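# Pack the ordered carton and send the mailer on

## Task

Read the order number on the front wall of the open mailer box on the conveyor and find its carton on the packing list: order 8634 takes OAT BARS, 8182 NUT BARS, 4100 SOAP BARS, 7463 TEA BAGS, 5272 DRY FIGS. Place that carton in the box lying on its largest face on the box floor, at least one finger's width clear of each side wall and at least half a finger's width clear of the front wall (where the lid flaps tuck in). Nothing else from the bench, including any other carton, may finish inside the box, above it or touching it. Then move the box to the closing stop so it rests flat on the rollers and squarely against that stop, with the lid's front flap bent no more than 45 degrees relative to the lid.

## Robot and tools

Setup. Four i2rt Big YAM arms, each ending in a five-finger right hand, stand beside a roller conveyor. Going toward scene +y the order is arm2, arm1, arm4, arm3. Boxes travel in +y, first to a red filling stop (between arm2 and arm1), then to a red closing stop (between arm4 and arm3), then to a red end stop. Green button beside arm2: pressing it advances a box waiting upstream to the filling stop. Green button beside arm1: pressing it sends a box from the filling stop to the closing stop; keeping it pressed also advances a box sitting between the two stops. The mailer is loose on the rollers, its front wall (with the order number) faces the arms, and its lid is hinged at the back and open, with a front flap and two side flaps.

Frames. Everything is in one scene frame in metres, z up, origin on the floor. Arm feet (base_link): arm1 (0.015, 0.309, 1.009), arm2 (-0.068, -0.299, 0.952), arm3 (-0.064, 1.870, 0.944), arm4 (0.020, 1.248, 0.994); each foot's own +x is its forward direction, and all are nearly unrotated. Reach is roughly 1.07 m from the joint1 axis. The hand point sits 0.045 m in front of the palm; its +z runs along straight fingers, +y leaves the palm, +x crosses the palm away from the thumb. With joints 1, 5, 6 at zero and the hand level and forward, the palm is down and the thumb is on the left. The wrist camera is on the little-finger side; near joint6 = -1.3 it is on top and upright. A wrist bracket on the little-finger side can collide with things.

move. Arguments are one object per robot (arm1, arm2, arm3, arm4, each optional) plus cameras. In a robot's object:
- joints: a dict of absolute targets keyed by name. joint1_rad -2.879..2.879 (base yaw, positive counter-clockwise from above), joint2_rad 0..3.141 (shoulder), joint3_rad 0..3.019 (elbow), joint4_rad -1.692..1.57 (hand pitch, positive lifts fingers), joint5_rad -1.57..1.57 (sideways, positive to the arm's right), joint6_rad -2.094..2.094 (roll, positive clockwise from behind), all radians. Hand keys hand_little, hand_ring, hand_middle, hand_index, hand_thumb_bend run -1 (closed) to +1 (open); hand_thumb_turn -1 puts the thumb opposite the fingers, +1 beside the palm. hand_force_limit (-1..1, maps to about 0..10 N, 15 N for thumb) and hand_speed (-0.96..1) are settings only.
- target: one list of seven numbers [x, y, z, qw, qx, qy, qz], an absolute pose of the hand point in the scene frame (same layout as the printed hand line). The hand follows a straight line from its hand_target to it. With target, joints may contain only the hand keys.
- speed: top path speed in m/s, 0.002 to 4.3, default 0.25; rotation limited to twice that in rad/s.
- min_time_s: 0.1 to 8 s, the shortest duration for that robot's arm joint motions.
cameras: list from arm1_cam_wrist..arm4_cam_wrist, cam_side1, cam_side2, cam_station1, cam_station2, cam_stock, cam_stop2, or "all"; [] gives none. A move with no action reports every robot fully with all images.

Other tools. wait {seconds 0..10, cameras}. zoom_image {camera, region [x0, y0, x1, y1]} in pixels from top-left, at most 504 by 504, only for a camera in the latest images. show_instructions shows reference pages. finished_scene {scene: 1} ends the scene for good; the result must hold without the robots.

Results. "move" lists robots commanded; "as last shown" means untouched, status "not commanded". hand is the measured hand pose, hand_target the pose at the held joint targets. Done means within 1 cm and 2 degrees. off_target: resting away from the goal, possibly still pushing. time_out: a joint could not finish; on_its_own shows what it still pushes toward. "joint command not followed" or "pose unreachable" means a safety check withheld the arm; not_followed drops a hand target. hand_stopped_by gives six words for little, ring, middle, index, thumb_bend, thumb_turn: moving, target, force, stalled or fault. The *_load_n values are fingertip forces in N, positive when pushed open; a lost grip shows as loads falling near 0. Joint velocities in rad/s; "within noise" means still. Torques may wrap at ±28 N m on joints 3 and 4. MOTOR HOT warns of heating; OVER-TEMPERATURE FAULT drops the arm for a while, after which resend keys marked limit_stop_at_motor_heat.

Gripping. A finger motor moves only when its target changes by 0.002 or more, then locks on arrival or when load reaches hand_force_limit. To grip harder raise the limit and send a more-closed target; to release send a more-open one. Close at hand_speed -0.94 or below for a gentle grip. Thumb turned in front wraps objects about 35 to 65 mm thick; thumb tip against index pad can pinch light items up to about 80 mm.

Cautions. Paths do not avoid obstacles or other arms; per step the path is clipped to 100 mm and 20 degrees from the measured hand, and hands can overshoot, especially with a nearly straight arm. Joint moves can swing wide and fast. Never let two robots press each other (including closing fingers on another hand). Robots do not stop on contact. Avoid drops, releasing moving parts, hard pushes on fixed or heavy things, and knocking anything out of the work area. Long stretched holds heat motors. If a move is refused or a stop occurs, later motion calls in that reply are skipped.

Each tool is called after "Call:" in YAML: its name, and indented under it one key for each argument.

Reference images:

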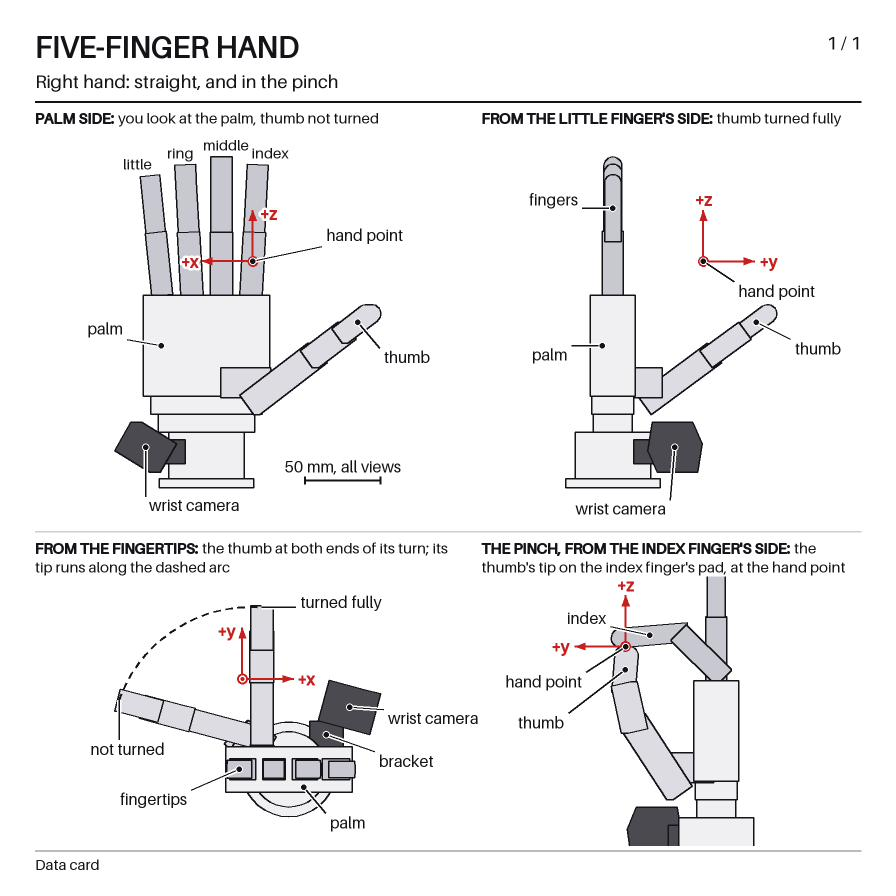

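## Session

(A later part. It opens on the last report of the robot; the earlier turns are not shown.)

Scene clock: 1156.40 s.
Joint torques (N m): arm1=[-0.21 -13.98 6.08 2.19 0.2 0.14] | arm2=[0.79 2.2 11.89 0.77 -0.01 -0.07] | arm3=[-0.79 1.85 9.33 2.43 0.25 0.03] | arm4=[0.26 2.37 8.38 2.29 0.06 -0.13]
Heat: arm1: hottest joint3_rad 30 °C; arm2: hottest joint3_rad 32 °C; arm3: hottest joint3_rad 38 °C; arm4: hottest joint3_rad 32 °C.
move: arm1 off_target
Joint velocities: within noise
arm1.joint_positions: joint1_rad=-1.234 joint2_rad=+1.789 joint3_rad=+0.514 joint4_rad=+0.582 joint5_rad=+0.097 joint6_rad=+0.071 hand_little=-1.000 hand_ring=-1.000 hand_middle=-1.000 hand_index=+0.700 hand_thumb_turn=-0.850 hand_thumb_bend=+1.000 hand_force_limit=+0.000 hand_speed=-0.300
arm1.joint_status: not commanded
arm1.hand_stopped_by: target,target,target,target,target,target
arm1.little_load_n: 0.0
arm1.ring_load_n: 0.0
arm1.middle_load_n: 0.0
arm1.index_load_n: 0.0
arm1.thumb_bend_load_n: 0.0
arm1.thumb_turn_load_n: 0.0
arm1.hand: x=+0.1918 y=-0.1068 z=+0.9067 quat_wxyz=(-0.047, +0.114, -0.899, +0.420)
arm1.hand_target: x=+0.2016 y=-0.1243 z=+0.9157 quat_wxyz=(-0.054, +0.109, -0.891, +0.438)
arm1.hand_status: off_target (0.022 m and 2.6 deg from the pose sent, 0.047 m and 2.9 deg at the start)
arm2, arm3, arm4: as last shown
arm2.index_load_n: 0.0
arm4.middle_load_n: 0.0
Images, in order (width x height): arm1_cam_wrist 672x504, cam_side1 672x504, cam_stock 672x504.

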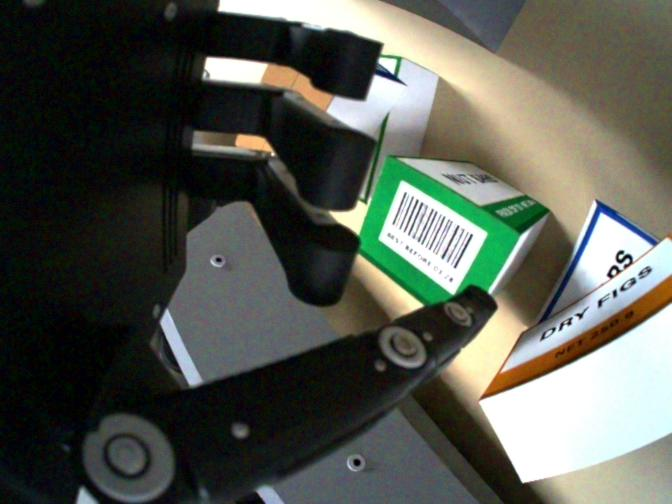

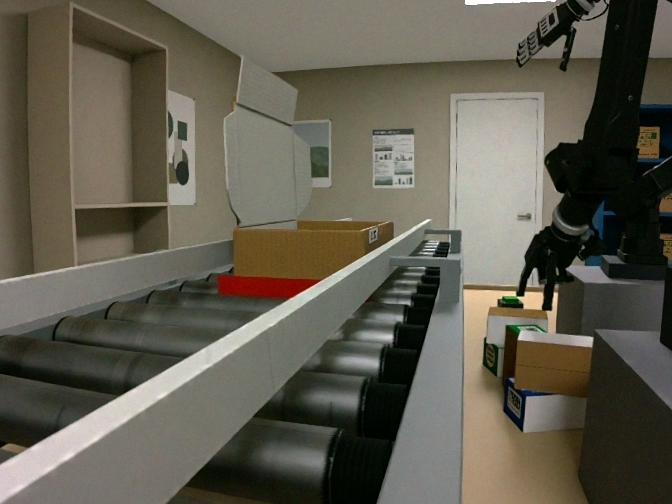

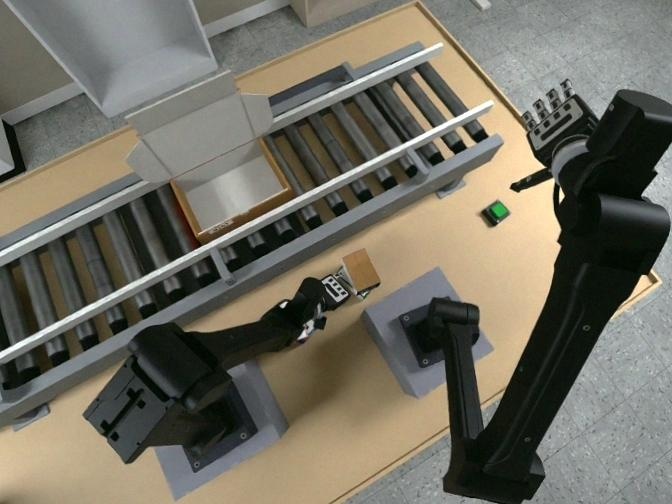

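Call:
move:
  arm1: {"target": [0.2136, -0.106, 0.905, 0.0538, -0.1093, 0.8907, -0.4384], "speed": 0.15}

Call:
move:
  arm1: {"target": [0.2136, -0.106, 0.885, 0.0538, -0.1093, 0.8907, -0.4384], "speed": 0.1}
  cameras: ["arm1_cam_wrist", "cam_side1", "cam_station1"]

Call:
zoom_image:
  camera: "arm1_cam_wrist"
  region: [250, 60, 620, 350]

Call:
zoom_image:
  camera: "cam_side1"
  region: [470, 230, 630, 390]

Call:
zoom_image:
  camera: "cam_station1"
  region: [280, 320, 480, 480]

Scene clock: 1245.10 s.
Joint torques (N m): arm1=[-0.15 -13.57 3.63 2.26 0.22 0.14] | arm2=[0.79 2.2 11.89 0.77 -0.01 -0.07] | arm3=[-0.85 1.85 9.31 2.43 0.25 0.02] | arm4=[-0.15 2.43 8.39 2.22 0.04 -0.13]
Heat: arm1: hottest joint3_rad 30 °C; arm2: hottest joint3_rad 33 °C; arm3: hottest joint3_rad 38 °C; arm4: hottest joint3_rad 32 °C.
move: arm1 done
Joint velocities: arm1=[-0.044 -0.005 0.002 -0.012 -0.037 0.051] | arm2=[within noise] | arm3=[within noise] | arm4=[within noise]
arm1.joint_positions: joint1_rad=-1.181 joint2_rad=+1.809 joint3_rad=+0.514 joint4_rad=+0.635 joint5_rad=+0.139 joint6_rad=+0.103 hand_little=-1.000 hand_ring=-1.000 hand_middle=-1.000 hand_index=+0.700 hand_thumb_turn=-0.850 hand_thumb_bend=+1.000 hand_force_limit=+0.000 hand_speed=-0.300
arm1.joint_status: not commanded
arm1.hand_stopped_by: target,target,target,target,target,target
arm1.little_load_n: 0.0
arm1.ring_load_n: 0.0
arm1.middle_load_n: 0.0
arm1.index_load_n: 0.0
arm1.thumb_bend_load_n: 0.0
arm1.thumb_turn_load_n: 0.0
arm1.hand: x=+0.2112 y=-0.1071 z=+0.9079 quat_wxyz=(-0.051, +0.113, -0.891, +0.436)
arm1.hand_target: x=+0.2135 y=-0.1059 z=+0.9051 quat_wxyz=(-0.054, +0.109, -0.891, +0.438)
arm1.hand_status: done (0.004 m and 0.6 deg from the pose sent, 0.022 m and 2.6 deg at the start)
arm2: as last shown
arm2.middle_load_n: -0.5
arm3.joint_positions: joint1_rad=+0.166 joint2_rad=+0.628 joint3_rad=+1.395 joint4_rad=-1.333 joint5_rad=+0.111 joint6_rad=-1.362 hand_little=+1.000 hand_ring=+1.000 hand_middle=+1.000 hand_index=+1.000 hand_thumb_turn=+1.000 hand_thumb_bend=+1.000 hand_force_limit=+0.000 hand_speed=-0.800
arm3.joint_status: not commanded
arm3.hand_stopped_by: target,target,target,target,target,target
arm3.little_load_n: 0.0
arm3.ring_load_n: 0.0
arm3.middle_load_n: 0.0
arm3.index_load_n: 0.0
arm3.thumb_bend_load_n: 0.0
arm3.thumb_turn_load_n: 0.0
arm3.hand: x=+0.1650 y=+1.8151 z=+1.4428 quat_wxyz=(-0.016, +0.869, -0.086, +0.487)
arm3.hand_target: x=+0.1635 y=+1.8151 z=+1.4505 quat_wxyz=(-0.018, +0.865, -0.086, +0.494)
arm3.hand_status: not commanded
arm4.joint_positions: joint1_rad=+0.155 joint2_rad=+0.622 joint3_rad=+1.456 joint4_rad=-1.388 joint5_rad=+0.173 joint6_rad=-1.420 hand_little=+1.000 hand_ring=+1.000 hand_middle=+1.000 hand_index=+1.000 hand_thumb_turn=+1.000 hand_thumb_bend=+1.000 hand_force_limit=+0.000 hand_speed=-0.800
arm4.joint_status: not commanded
arm4.hand_stopped_by: target,target,target,target,target,target
arm4.little_load_n: 0.0
arm4.ring_load_n: 0.0
arm4.middle_load_n: 0.0
arm4.index_load_n: 0.0
arm4.thumb_bend_load_n: 0.0
arm4.thumb_turn_load_n: 0.0
arm4.hand: x=+0.2375 y=+1.2137 z=+1.5169 quat_wxyz=(-0.016, +0.869, -0.004, +0.494)
arm4.hand_target: x=+0.2362 y=+1.2134 z=+1.5254 quat_wxyz=(-0.019, +0.864, -0.005, +0.503)
arm4.hand_status: not commanded
pictures: none

Scene clock: 1246.17 s.
Joint torques (N m): arm1=[-0.26 -14.33 3.44 2.25 0.23 0.12] | arm2=[0.79 2.26 11.89 0.77 -0.01 -0.07] | arm3=[-0.73 1.79 9.32 2.41 0.25 0.02] | arm4=[0.09 2.32 8.28 2.29 0.08 -0.15]
Heat: arm1: hottest joint3_rad 30 °C; arm2: hottest joint3_rad 33 °C; arm3: hottest joint3_rad 38 °C; arm4: hottest joint3_rad 32 °C.
move: arm1 done
Joint velocities: within noise
arm1.joint_positions: joint1_rad=-1.181 joint2_rad=+1.892 joint3_rad=+0.514 joint4_rad=+0.708 joint5_rad=+0.139 joint6_rad=+0.104 hand_little=-1.000 hand_ring=-1.000 hand_middle=-1.000 hand_index=+0.700 hand_thumb_turn=-0.850 hand_thumb_bend=+1.000 hand_force_limit=+0.000 hand_speed=-0.300
arm1.joint_status: not commanded
arm1.hand_stopped_by: target,target,target,target,target,target
arm1.little_load_n: 0.5
arm1.ring_load_n: 0.0
arm1.middle_load_n: 0.0
arm1.index_load_n: 0.0
arm1.thumb_bend_load_n: 0.0
arm1.thumb_turn_load_n: 0.0
arm1.hand: x=+0.2093 y=-0.1029 z=+0.8845 quat_wxyz=(-0.050, +0.113, -0.893, +0.432)
arm1.hand_target: x=+0.2135 y=-0.1058 z=+0.8850 quat_wxyz=(-0.054, +0.109, -0.891, +0.438)
arm1.hand_status: done (0.005 m and 1.0 deg from the pose sent, 0.023 m and 0.6 deg at the start)
arm2, arm3, arm4: as last shown
arm2.middle_load_n: 0.0
Images, in order (width x height): arm1_cam_wrist 672x504, cam_side1 672x504, cam_station1 672x504.

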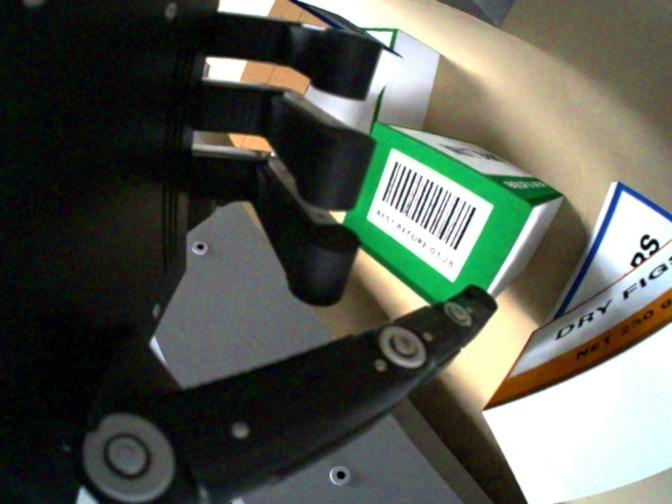

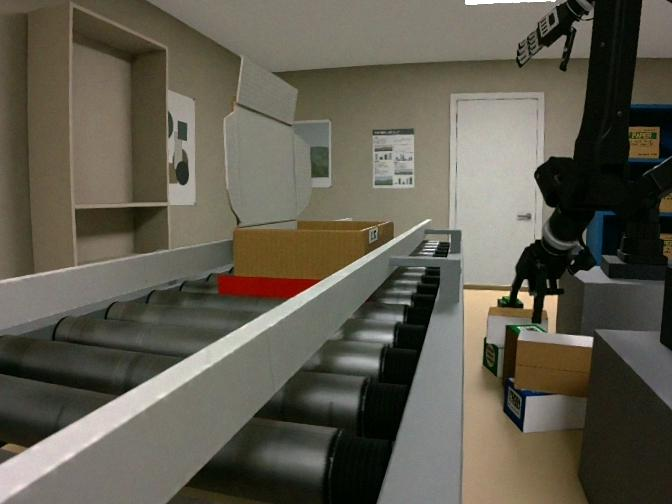

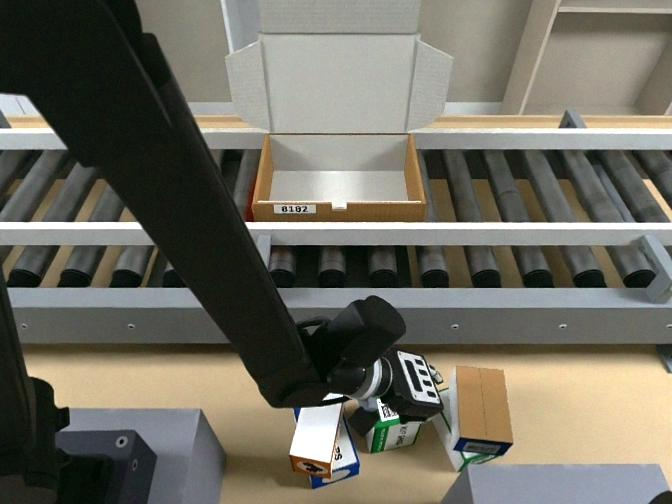

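Scaled by 1.362 from the camera's image (finer frame: 960x720).

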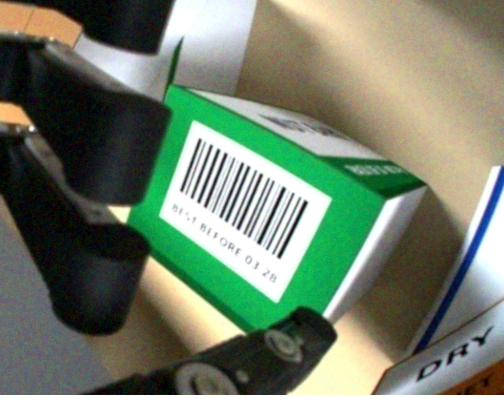

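Scaled by 3.150 from the camera's image (finer frame: 960x720).

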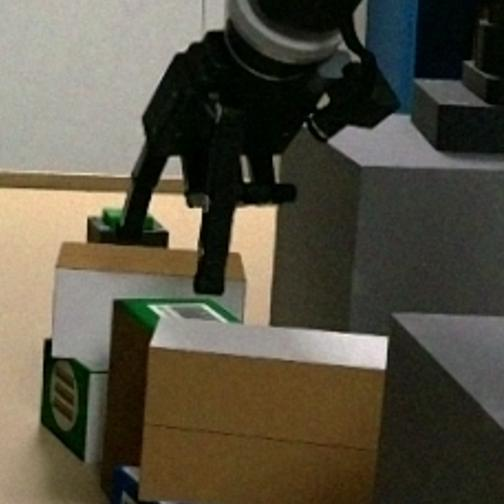

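Scaled by 2.520 from the camera's image (finer frame: 960x720).

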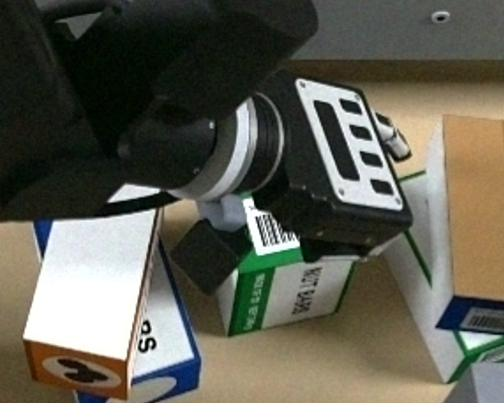

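Call:
move:
  arm1: {"target": [0.2156, -0.098, 0.863, 0.0538, -0.1093, 0.8907, -0.4384], "speed": 0.1}
  cameras: ["arm1_cam_wrist", "cam_side1", "cam_stock"]

Call:
zoom_image:
  camera: "arm1_cam_wrist"
  region: [250, 60, 620, 350]

Call:
zoom_image:
  camera: "cam_side1"
  region: [470, 230, 630, 390]

Call:
zoom_image:
  camera: "cam_stock"
  region: [260, 240, 400, 350]

Scene clock: 1274.03 s.
Joint torques (N m): arm1=[0.15 -14.68 2.4 2.24 0.23 0.12] | arm2=[0.79 2.2 11.89 0.77 -0.01 -0.07] | arm3=[-0.73 1.79 9.31 2.44 0.25 0.03] | arm4=[-0.03 2.08 8.4 2.24 0.03 -0.14]
Heat: arm1: hottest joint3_rad 29 °C; arm2: hottest joint3_rad 33 °C; arm3: hottest joint3_rad 38 °C; arm4: hottest joint3_rad 32 °C.
move: arm1 done
Joint velocities: within noise
arm1.joint_positions: joint1_rad=-1.168 joint2_rad=+1.977 joint3_rad=+0.514 joint4_rad=+0.796 joint5_rad=+0.151 joint6_rad=+0.113 hand_little=-1.000 hand_ring=-1.000 hand_middle=-1.000 hand_index=+0.700 hand_thumb_turn=-0.850 hand_thumb_bend=+1.000 hand_force_limit=+0.000 hand_speed=-0.300
arm1.joint_status: not commanded
arm1.hand_stopped_by: target,target,target,target,target,target
arm1.little_load_n: 0.0
arm1.ring_load_n: 0.0
arm1.middle_load_n: 0.0
arm1.index_load_n: 0.0
arm1.thumb_bend_load_n: 0.0
arm1.thumb_turn_load_n: 0.0
arm1.hand: x=+0.2115 y=-0.0983 z=+0.8637 quat_wxyz=(-0.049, +0.112, -0.893, +0.434)
arm1.hand_target: x=+0.2155 y=-0.0978 z=+0.8629 quat_wxyz=(-0.054, +0.109, -0.891, +0.438)
arm1.hand_status: done (0.004 m and 0.8 deg from the pose sent, 0.023 m and 1.0 deg at the start)
arm2, arm3, arm4: as last shown
Images, in order (width x height): arm1_cam_wrist 672x504, cam_side1 672x504, cam_stock 672x504.

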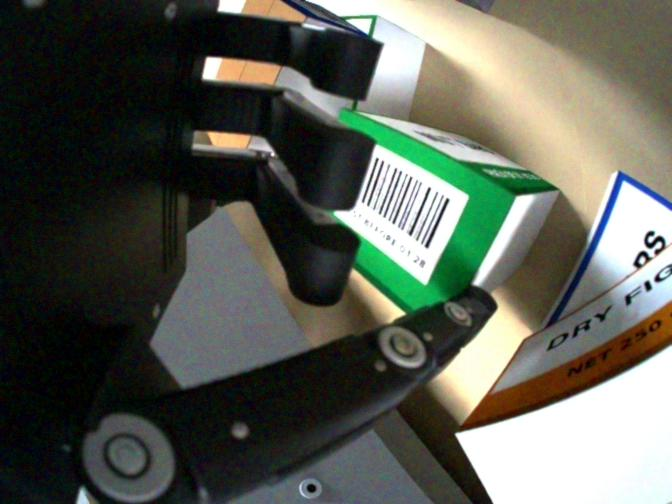

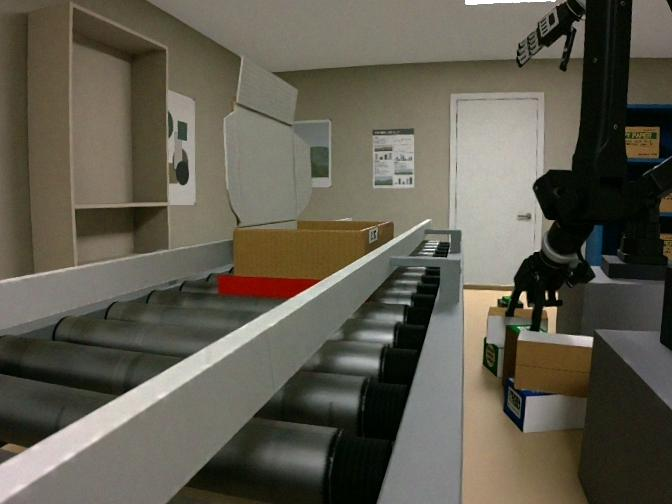

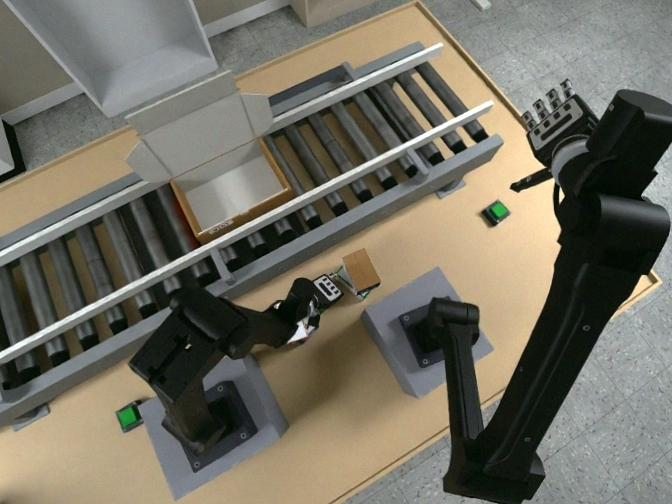

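Scaled by 1.362 from the camera's image (finer frame: 960x720).

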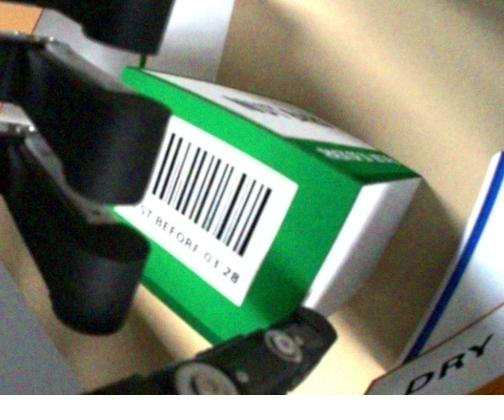

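Scaled by 3.150 from the camera's image (finer frame: 960x720).

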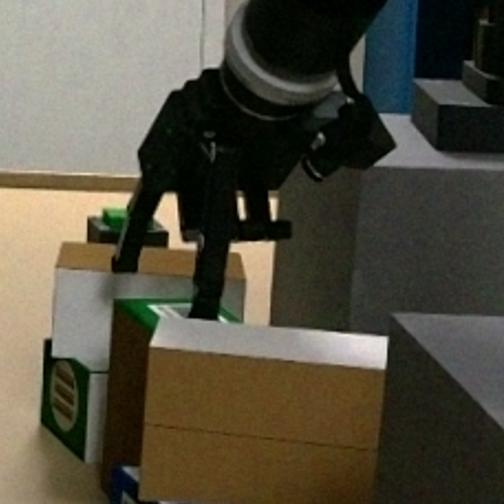

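Scaled by 3.600 from the camera's image (finer frame: 960x720).

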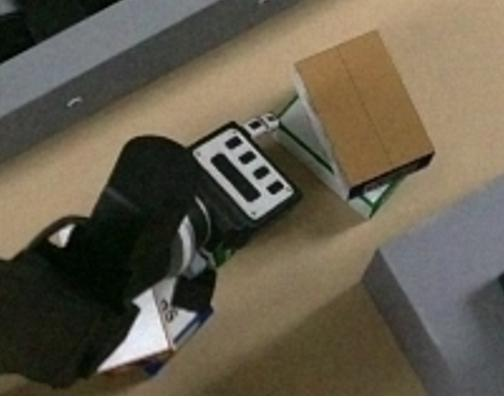

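Call:
move:
  arm1: {"target": [0.2146, -0.0854, 0.865, 0.0538, -0.1093, 0.8907, -0.4384], "speed": 0.1}

Call:
move:
  arm1: {"target": [0.2146, -0.0854, 0.849, 0.0538, -0.1093, 0.8907, -0.4384], "speed": 0.06}
  cameras: ["arm1_cam_wrist", "cam_side1", "cam_station1"]

Call:
zoom_image:
  camera: "arm1_cam_wrist"
  region: [250, 60, 620, 350]

Call:
zoom_image:
  camera: "cam_side1"
  region: [470, 230, 630, 390]

Call:
zoom_image:
  camera: "cam_station1"
  region: [280, 340, 480, 480]

Scene clock: 1300.97 s.
Joint torques (N m): arm1=[0.03 -15.44 1.76 2.22 0.23 0.12] | arm2=[0.79 2.2 11.88 0.79 -0.01 -0.07] | arm3=[-0.73 1.79 9.31 2.44 0.25 0.03] | arm4=[-0.21 2.08 8.32 2.17 0.04 -0.16]
Heat: arm1: hottest joint3_rad 28 °C; arm2: hottest joint3_rad 33 °C; arm3: hottest joint3_rad 38 °C; arm4: hottest joint3_rad 32 °C.
move: arm1 done
Joint velocities: within noise
arm1.joint_positions: joint1_rad=-1.154 joint2_rad=+1.977 joint3_rad=+0.486 joint4_rad=+0.816 joint5_rad=+0.162 joint6_rad=+0.122 hand_little=-1.000 hand_ring=-1.000 hand_middle=-1.000 hand_index=+0.700 hand_thumb_turn=-0.850 hand_thumb_bend=+1.000 hand_force_limit=+0.000 hand_speed=-0.300
arm1.joint_status: not commanded
arm1.hand_stopped_by: target,target,target,target,target,target
arm1.little_load_n: 0.0
arm1.ring_load_n: 0.0
arm1.middle_load_n: 0.0
arm1.index_load_n: 0.0
arm1.thumb_bend_load_n: 0.0
arm1.thumb_turn_load_n: 0.0
arm1.hand: x=+0.2104 y=-0.0856 z=+0.8615 quat_wxyz=(-0.049, +0.112, -0.894, +0.431)
arm1.hand_target: x=+0.2145 y=-0.0852 z=+0.8649 quat_wxyz=(-0.054, +0.109, -0.891, +0.438)
arm1.hand_status: done (0.005 m and 1.1 deg from the pose sent, 0.013 m and 0.8 deg at the start)
arm2, arm3, arm4: as last shown
pictures: none

Scene clock: 1302.07 s.
Joint torques (N m): arm1=[0.03 -14.45 2.21 2.25 0.24 0.13] | arm2=[0.79 2.2 11.89 0.79 -0.01 -0.07] | arm3=[-0.85 1.79 9.31 2.41 0.25 0.02] | arm4=[0.26 2.32 8.35 2.25 0.04 -0.15]
Heat: arm1: hottest joint3_rad 28 °C; arm2: hottest joint3_rad 33 °C; arm3: hottest joint3_rad 38 °C; arm4: hottest joint3_rad 32 °C.
move: arm1 done
Joint velocities: within noise
arm1.joint_positions: joint1_rad=-1.154 joint2_rad=+2.031 joint3_rad=+0.486 joint4_rad=+0.871 joint5_rad=+0.162 joint6_rad=+0.122 hand_little=-1.000 hand_ring=-1.000 hand_middle=-1.000 hand_index=+0.700 hand_thumb_turn=-0.850 hand_thumb_bend=+1.000 hand_force_limit=+0.000 hand_speed=-0.300
arm1.joint_status: not commanded
arm1.hand_stopped_by: target,target,target,target,target,target
arm1.little_load_n: 0.0
arm1.ring_load_n: 0.0
arm1.middle_load_n: 0.0
arm1.index_load_n: 0.0
arm1.thumb_bend_load_n: 0.0
arm1.thumb_turn_load_n: 0.0
arm1.hand: x=+0.2088 y=-0.0823 z=+0.8485 quat_wxyz=(-0.048, +0.112, -0.894, +0.431)
arm1.hand_target: x=+0.2145 y=-0.0852 z=+0.8490 quat_wxyz=(-0.054, +0.109, -0.891, +0.438)
arm1.hand_status: done (0.007 m and 1.1 deg from the pose sent, 0.013 m and 1.1 deg at the start)
arm2.joint_positions: joint1_rad=-0.589 joint2_rad=+0.614 joint3_rad=+1.336 joint4_rad=-1.193 joint5_rad=+0.033 joint6_rad=-1.103 hand_little=+1.000 hand_ring=+1.000 hand_middle=+1.000 hand_index=+1.000 hand_thumb_turn=+1.000 hand_thumb_bend=+1.000 hand_force_limit=+0.000 hand_speed=-0.800
arm2.joint_status: not commanded
arm2.hand_stopped_by: target,target,target,target,target,target
arm2.little_load_n: 0.0
arm2.ring_load_n: 0.0
arm2.middle_load_n: 0.0
arm2.index_load_n: 0.0
arm2.thumb_bend_load_n: 0.0
arm2.thumb_turn_load_n: 0.0
arm2.hand: x=+0.0836 y=-0.4993 z=+1.4410 quat_wxyz=(+0.085, +0.696, -0.489, +0.520)
arm2.hand_target: x=+0.0778 y=-0.4967 z=+1.4589 quat_wxyz=(+0.086, +0.684, -0.491, +0.533)
arm2.hand_status: not commanded
arm3, arm4: as last shown
Images, in order (width x height): arm1_cam_wrist 672x504, cam_side1 672x504, cam_station1 672x504.

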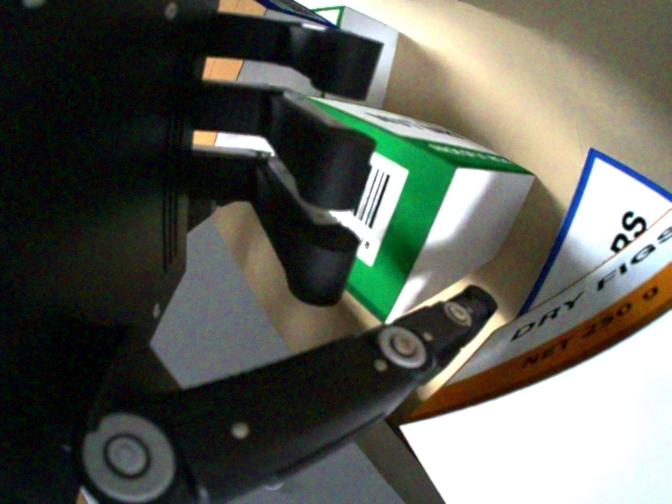

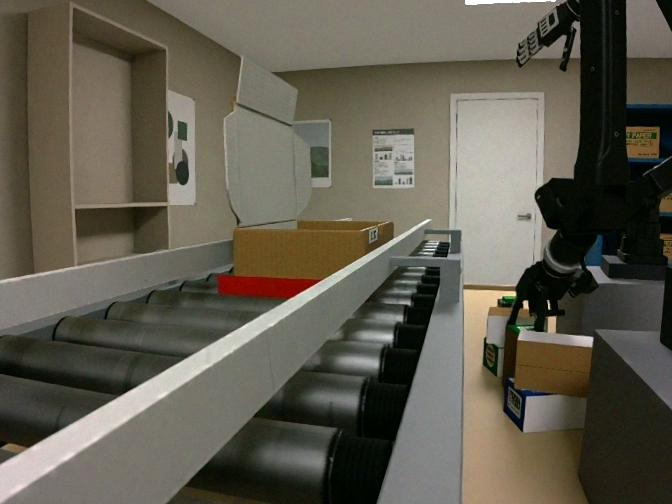

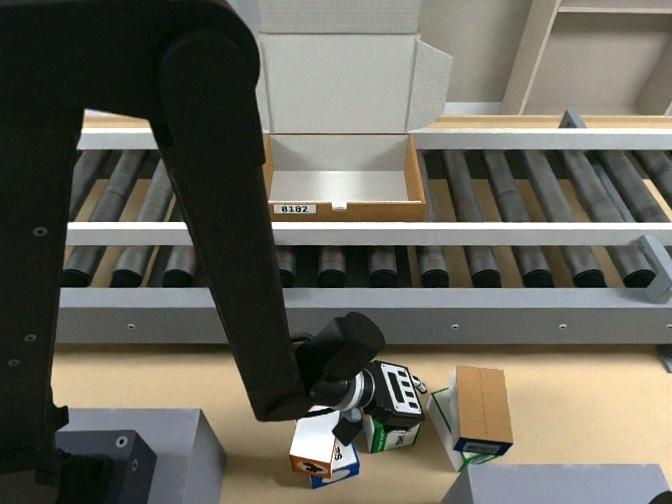

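Scaled by 1.362 from the camera's image (finer frame: 960x720).

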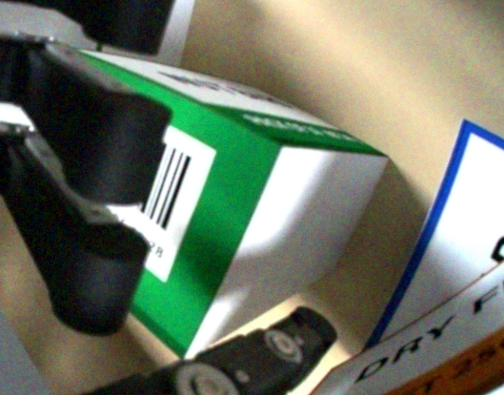

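Scaled by 3.150 from the camera's image (finer frame: 960x720).

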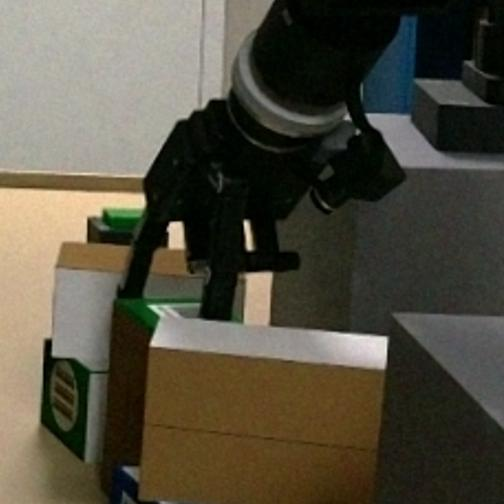

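Scaled by 2.520 from the camera's image (finer frame: 960x720).

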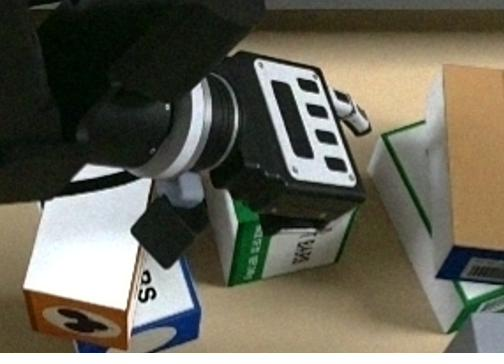

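Call:
move:
  arm1: {"target": [0.2185, -0.0875, 0.834, 0.0538, -0.1093, 0.8907, -0.4384], "speed": 0.06}
  cameras: ["arm1_cam_wrist", "cam_side1"]

Call:
zoom_image:
  camera: "cam_side1"
  region: [470, 230, 630, 390]

Scene clock: 1317.60 s.
Joint torques (N m): arm1=[0.09 -14.51 2.4 2.21 0.24 0.11] | arm2=[0.79 2.2 11.88 0.79 -0.01 -0.08] | arm3=[-0.73 1.85 9.32 2.44 0.25 0.02] | arm4=[-0.21 2.37 8.35 2.3 0.05 -0.11]
Heat: arm1: hottest joint3_rad 27 °C; arm2: hottest joint3_rad 33 °C; arm3: hottest joint3_rad 38 °C; arm4: hottest joint3_rad 32 °C.
move: arm1 done
Joint velocities: within noise
arm1.joint_positions: joint1_rad=-1.146 joint2_rad=+2.090 joint3_rad=+0.502 joint4_rad=+0.909 joint5_rad=+0.168 joint6_rad=+0.127 hand_little=-1.000 hand_ring=-1.000 hand_middle=-1.000 hand_index=+0.700 hand_thumb_turn=-0.850 hand_thumb_bend=+1.000 hand_force_limit=+0.000 hand_speed=-0.300
arm1.joint_status: not commanded
arm1.hand_stopped_by: target,target,target,target,target,target
arm1.little_load_n: 0.0
arm1.ring_load_n: 0.0
arm1.middle_load_n: 0.0
arm1.index_load_n: 0.0
arm1.thumb_bend_load_n: 0.0
arm1.thumb_turn_load_n: 0.0
arm1.hand: x=+0.2110 y=-0.0815 z=+0.8337 quat_wxyz=(-0.048, +0.112, -0.895, +0.430)
arm1.hand_target: x=+0.2185 y=-0.0875 z=+0.8342 quat_wxyz=(-0.054, +0.109, -0.891, +0.438)
arm1.hand_status: done (0.010 m and 1.4 deg from the pose sent, 0.018 m and 1.1 deg at the start)
arm2, arm3, arm4: as last shown
arm3.middle_load_n: -0.5
Images, in order (width x height): arm1_cam_wrist 672x504, cam_side1 672x504.

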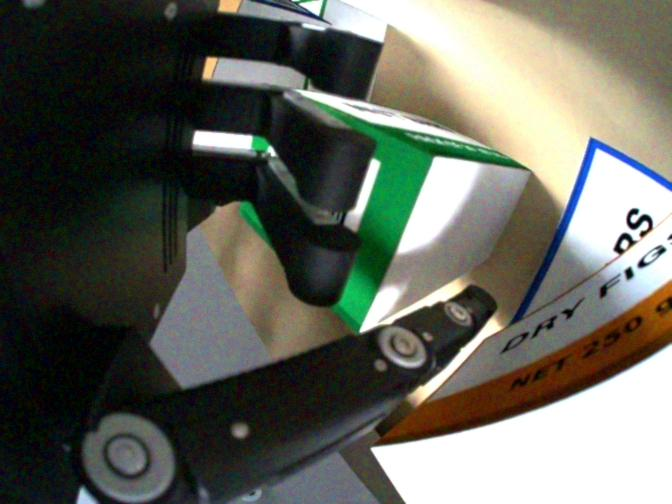

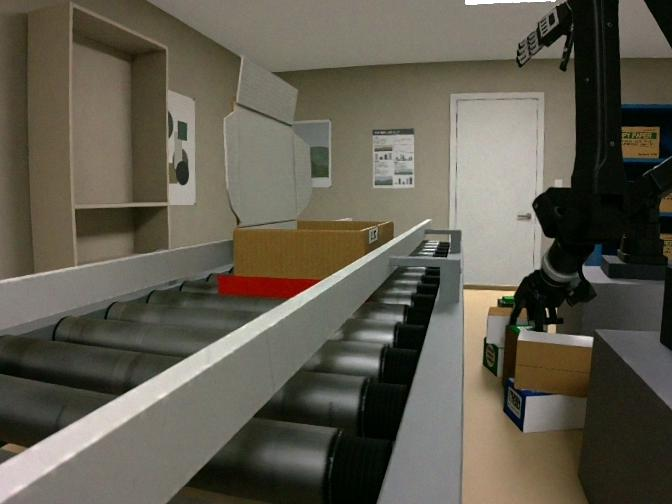

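Scaled by 3.150 from the camera's image (finer frame: 960x720).

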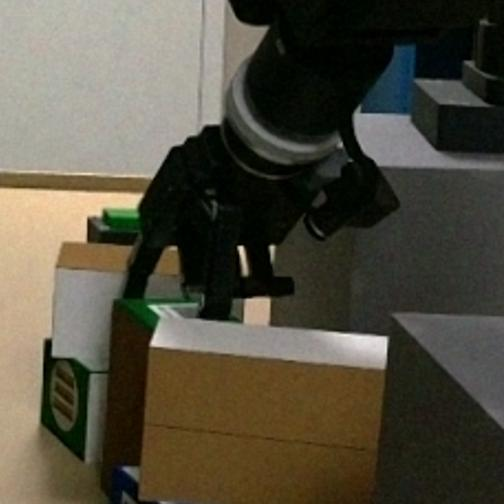

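Call:
move:
  arm1: {"joints": {"hand_thumb_bend": 0.72, "hand_speed": -0.85, "hand_force_limit": -0.7}}
  cameras: ["arm1_cam_wrist"]

Scene clock: 1337.40 s.
Joint torques (N m): arm1=[0.03 -14.56 2.4 2.24 0.24 0.12] | arm2=[0.79 2.2 11.89 0.79 -0.01 -0.07] | arm3=[-0.79 1.85 9.31 2.4 0.25 0.03] | arm4=[-0.21 2.2 8.51 2.18 0.06 -0.14]
Heat: arm1: hottest joint3_rad 27 °C; arm2: hottest joint3_rad 33 °C; arm3: hottest joint3_rad 38 °C; arm4: hottest joint3_rad 32 °C.
move: arm1 done
Joint velocities: within noise
arm1.joint_positions: joint1_rad=-1.146 joint2_rad=+2.090 joint3_rad=+0.502 joint4_rad=+0.909 joint5_rad=+0.169 joint6_rad=+0.127 hand_little=-1.000 hand_ring=-1.000 hand_middle=-1.000 hand_index=+0.700 hand_thumb_turn=-0.850 hand_thumb_bend=+0.720 hand_force_limit=-0.700 hand_speed=-0.850
arm1.joint_status: all done
arm1.hand_stopped_by: target,target,target,target,target,target
arm1.little_load_n: 0.0
arm1.ring_load_n: 0.0
arm1.middle_load_n: 0.0
arm1.index_load_n: 0.0
arm1.thumb_bend_load_n: 0.0
arm1.thumb_turn_load_n: 0.0
arm1.hand: x=+0.2110 y=-0.0816 z=+0.8337 quat_wxyz=(-0.048, +0.112, -0.895, +0.430)
arm1.hand_target: x=+0.2184 y=-0.0875 z=+0.8342 quat_wxyz=(-0.054, +0.109, -0.891, +0.438)
arm1.hand_status: not commanded
arm2, arm3, arm4: as last shown
arm3.middle_load_n: 0.0
Images, in order (width x height): arm1_cam_wrist 672x504.

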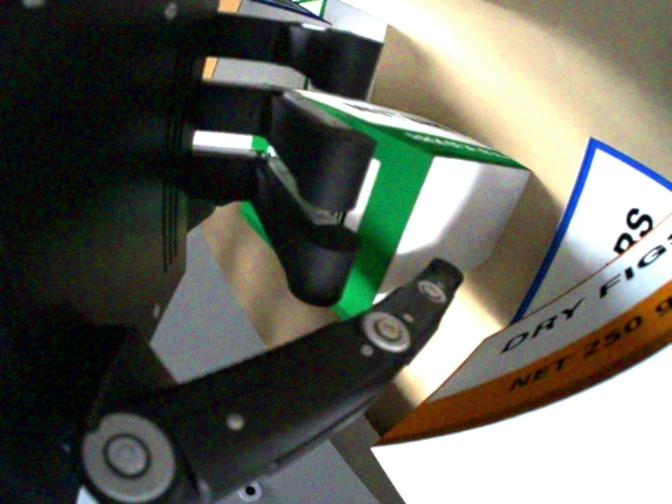

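Call:
move:
  arm1: {"joints": {"hand_thumb_bend": 0.4, "hand_index": 0.0, "hand_speed": -0.94, "hand_force_limit": -0.75}}
  cameras: ["arm1_cam_wrist", "cam_side1", "cam_station1"]

Scene clock: 1350.70 s.
Joint torques (N m): arm1=[0.09 -14.62 2.28 2.18 0.22 0.11] | arm2=[0.79 2.26 11.89 0.77 -0.01 -0.07] | arm3=[-0.73 1.85 9.32 2.43 0.25 0.02] | arm4=[0.21 2.2 8.4 2.28 0.05 -0.17]
Heat: arm1: hottest joint2_rad 27 °C; arm2: hottest joint3_rad 33 °C; arm3: hottest joint3_rad 38 °C; arm4: hottest joint3_rad 32 °C.
move: arm1 off_target
Joint velocities: within noise
arm1.joint_positions: joint1_rad=-1.146 joint2_rad=+2.090 joint3_rad=+0.504 joint4_rad=+0.910 joint5_rad=+0.169 joint6_rad=+0.129 hand_little=-1.000 hand_ring=-1.000 hand_middle=-1.000 hand_index=+0.628 hand_thumb_turn=-0.850 hand_thumb_bend=+0.681 hand_force_limit=-0.750 hand_speed=-0.940
arm1.joint_status: hand_index off_target (ended at +0.628, target +0.000); hand_thumb_bend off_target (ended at +0.681, target +0.400); the others done
arm1.hand_stopped_by: target,target,target,force,force,target
arm1.little_load_n: 0.0
arm1.ring_load_n: 0.5
arm1.middle_load_n: 0.0
arm1.index_load_n: 1.5
arm1.thumb_bend_load_n: 2.0
arm1.thumb_turn_load_n: 0.0
arm1.hand: x=+0.2118 y=-0.0829 z=+0.8343 quat_wxyz=(-0.048, +0.111, -0.894, +0.431)
arm1.hand_target: x=+0.2185 y=-0.0874 z=+0.8342 quat_wxyz=(-0.054, +0.109, -0.891, +0.438)
arm1.hand_status: not commanded
arm2, arm3, arm4: as last shown
arm2.ring_load_n: -0.5
Images, in order (width x height): arm1_cam_wrist 672x504, cam_side1 672x504, cam_station1 672x504.

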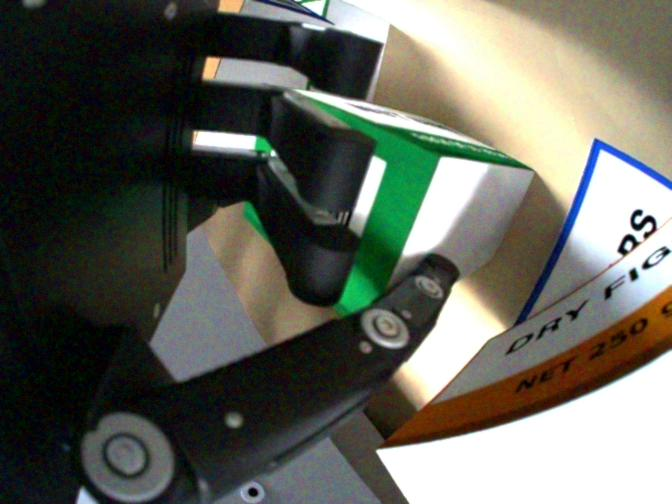

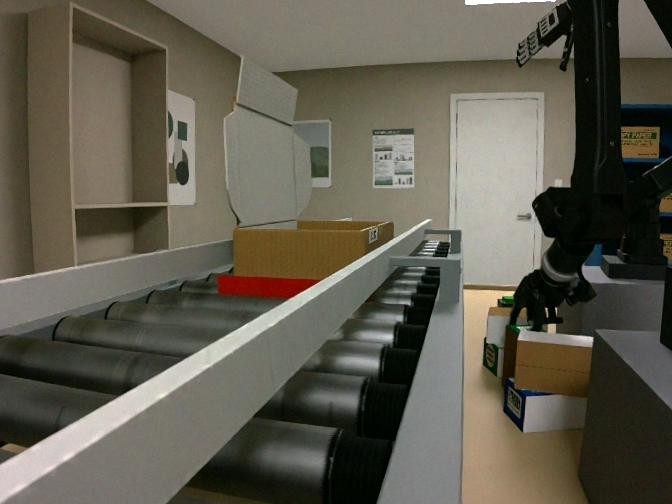

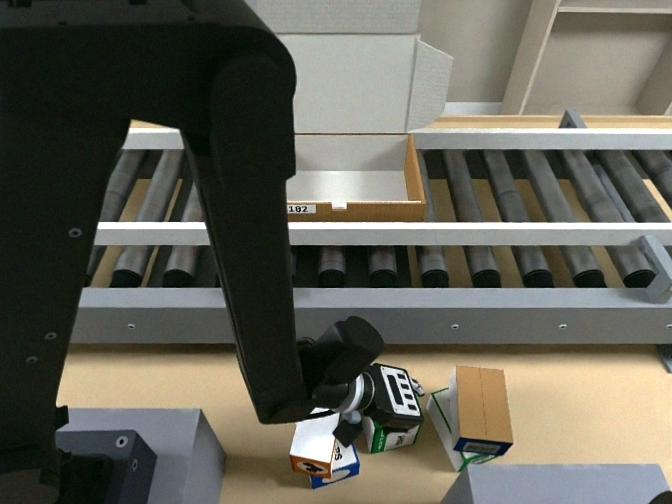

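Call:
move:
  arm1: {"joints": {"hand_thumb_bend": 0.35, "hand_index": -0.1, "hand_speed": -0.94, "hand_force_limit": -0.1}}

Call:
move:
  arm1: {"target": [0.2185, -0.0875, 0.874, 0.0538, -0.1093, 0.8907, -0.4384], "speed": 0.05}
  cameras: ["arm1_cam_wrist", "cam_side1", "cam_station1", "cam_stock"]

Scene clock: 1362.13 s.
Joint torques (N m): arm1=[0.03 -14.68 2.26 2.14 0.22 0.11] | arm2=[0.79 2.26 11.89 0.77 -0.01 -0.07] | arm3=[-0.67 1.79 9.31 2.41 0.24 0.03] | arm4=[0.32 1.9 8.4 2.22 0.08 -0.13]
Heat: arm1: hottest joint2_rad 27 °C; arm2: hottest joint3_rad 33 °C; arm3: hottest joint3_rad 38 °C; arm4: hottest joint3_rad 32 °C.
move: arm1 off_target
Joint velocities: within noise
arm1.joint_positions: joint1_rad=-1.146 joint2_rad=+2.090 joint3_rad=+0.504 joint4_rad=+0.910 joint5_rad=+0.169 joint6_rad=+0.129 hand_little=-1.000 hand_ring=-1.000 hand_middle=-1.000 hand_index=+0.607 hand_thumb_turn=-0.850 hand_thumb_bend=+0.669 hand_force_limit=-0.100 hand_speed=-0.940
arm1.joint_status: hand_index off_target (ended at +0.607, target -0.100); hand_thumb_bend off_target (ended at +0.669, target +0.350); the others done
arm1.hand_stopped_by: target,target,target,force,force,target
arm1.little_load_n: 0.0
arm1.ring_load_n: 0.0
arm1.middle_load_n: 0.0
arm1.index_load_n: 5.0
arm1.thumb_bend_load_n: 6.5
arm1.thumb_turn_load_n: -0.5
arm1.hand: x=+0.2119 y=-0.0829 z=+0.8344 quat_wxyz=(-0.049, +0.111, -0.894, +0.431)
arm1.hand_target: x=+0.2185 y=-0.0874 z=+0.8342 quat_wxyz=(-0.054, +0.109, -0.891, +0.438)
arm1.hand_status: not commanded
arm2: as last shown
arm2.ring_load_n: 0.0
arm3.joint_positions: joint1_rad=+0.166 joint2_rad=+0.628 joint3_rad=+1.395 joint4_rad=-1.333 joint5_rad=+0.111 joint6_rad=-1.362 hand_little=+1.000 hand_ring=+1.000 hand_middle=+1.000 hand_index=+1.000 hand_thumb_turn=+1.000 hand_thumb_bend=+1.000 hand_force_limit=+0.000 hand_speed=-0.800
arm3.joint_status: not commanded
arm3.hand_stopped_by: target,target,target,target,target,target
arm3.little_load_n: 0.0
arm3.ring_load_n: 0.0
arm3.middle_load_n: 0.0
arm3.index_load_n: 0.0
arm3.thumb_bend_load_n: 0.0
arm3.thumb_turn_load_n: 0.0
arm3.hand: x=+0.1650 y=+1.8151 z=+1.4428 quat_wxyz=(-0.016, +0.869, -0.086, +0.487)
arm3.hand_target: x=+0.1635 y=+1.8151 z=+1.4505 quat_wxyz=(-0.018, +0.865, -0.086, +0.494)
arm3.hand_status: not commanded
arm4.joint_positions: joint1_rad=+0.155 joint2_rad=+0.622 joint3_rad=+1.456 joint4_rad=-1.388 joint5_rad=+0.173 joint6_rad=-1.420 hand_little=+1.000 hand_ring=+1.000 hand_middle=+1.000 hand_index=+1.000 hand_thumb_turn=+1.000 hand_thumb_bend=+1.000 hand_force_limit=+0.000 hand_speed=-0.800
arm4.joint_status: not commanded
arm4.hand_stopped_by: target,target,target,target,target,target
arm4.little_load_n: 0.0
arm4.ring_load_n: 0.0
arm4.middle_load_n: 0.0
arm4.index_load_n: 0.0
arm4.thumb_bend_load_n: 0.0
arm4.thumb_turn_load_n: 0.0
arm4.hand: x=+0.2375 y=+1.2137 z=+1.5169 quat_wxyz=(-0.016, +0.869, -0.004, +0.494)
arm4.hand_target: x=+0.2362 y=+1.2134 z=+1.5254 quat_wxyz=(-0.019, +0.864, -0.005, +0.503)
arm4.hand_status: not commanded
pictures: none

Scene clock: 1363.60 s.
Joint torques (N m): arm1=[-0.09 -15.74 2.17 0.84 0.21 0.11] | arm2=[0.85 2.26 11.89 0.77 -0.01 -0.07] | arm3=[-0.85 1.79 9.29 2.41 0.25 0.02] | arm4=[0.21 2.08 8.47 2.26 0.06 -0.11]
Heat: arm1: hottest joint2_rad 27 °C; arm2: hottest joint3_rad 33 °C; arm3: hottest joint3_rad 38 °C; arm4: hottest joint3_rad 32 °C.
move: arm1 done
Joint velocities: within noise
arm1.joint_positions: joint1_rad=-1.145 joint2_rad=+1.946 joint3_rad=+0.489 joint4_rad=+0.809 joint5_rad=+0.169 joint6_rad=+0.129 hand_little=-1.000 hand_ring=-1.000 hand_middle=-1.000 hand_index=+0.606 hand_thumb_turn=-0.850 hand_thumb_bend=+0.667 hand_force_limit=-0.100 hand_speed=-0.940
arm1.joint_status: not commanded
arm1.hand_stopped_by: target,target,target,force,force,target
arm1.little_load_n: 0.0
arm1.ring_load_n: 0.0
arm1.middle_load_n: 0.0
arm1.index_load_n: 0.0
arm1.thumb_bend_load_n: 0.0
arm1.thumb_turn_load_n: 0.0
arm1.hand: x=+0.2168 y=-0.0920 z=+0.8740 quat_wxyz=(-0.053, +0.109, -0.888, +0.443)
arm1.hand_target: x=+0.2185 y=-0.0874 z=+0.8739 quat_wxyz=(-0.054, +0.109, -0.891, +0.438)
arm1.hand_status: done (0.005 m and 0.6 deg from the pose sent, 0.040 m and 1.1 deg at the start)
arm2, arm3, arm4: as last shown
Images, in order (width x height): arm1_cam_wrist 672x504, cam_side1 672x504, cam_station1 672x504, cam_stock 672x504.

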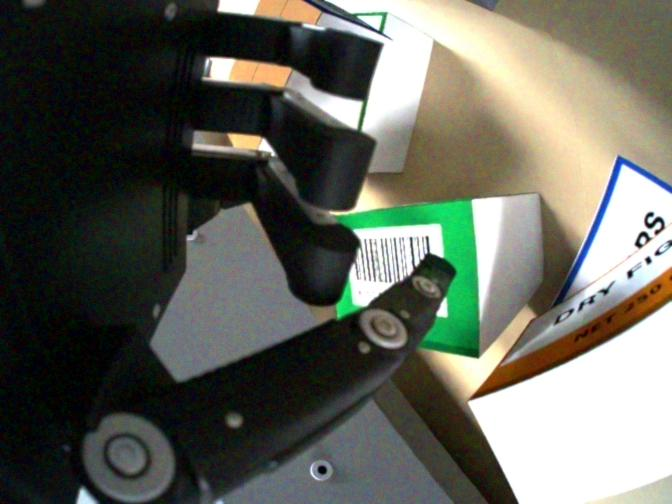

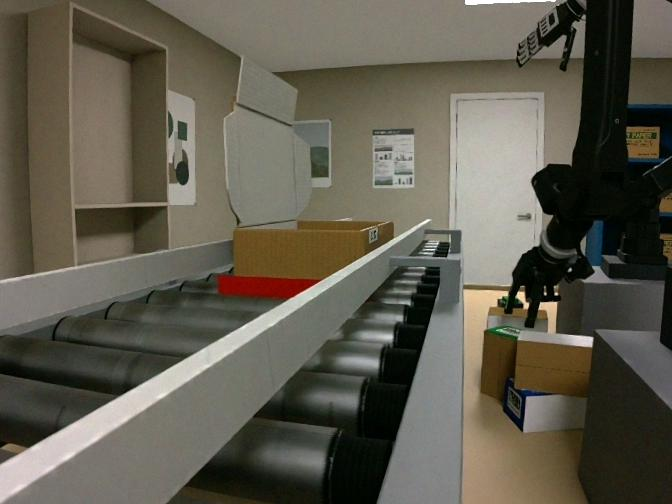

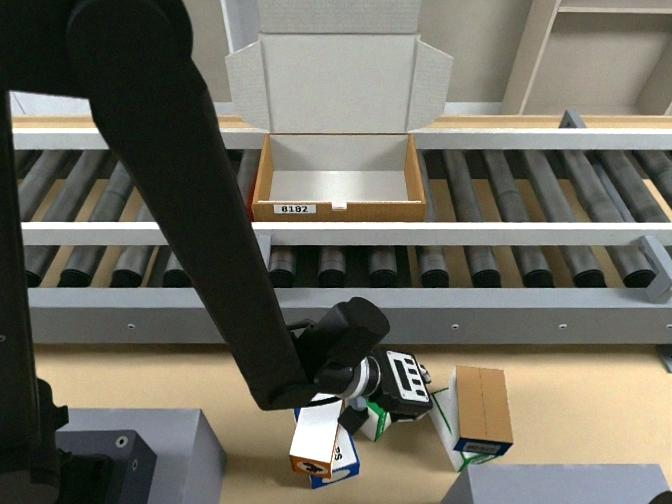

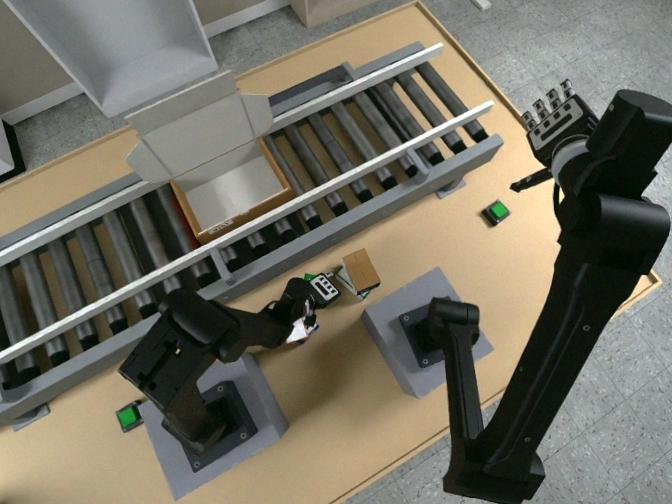

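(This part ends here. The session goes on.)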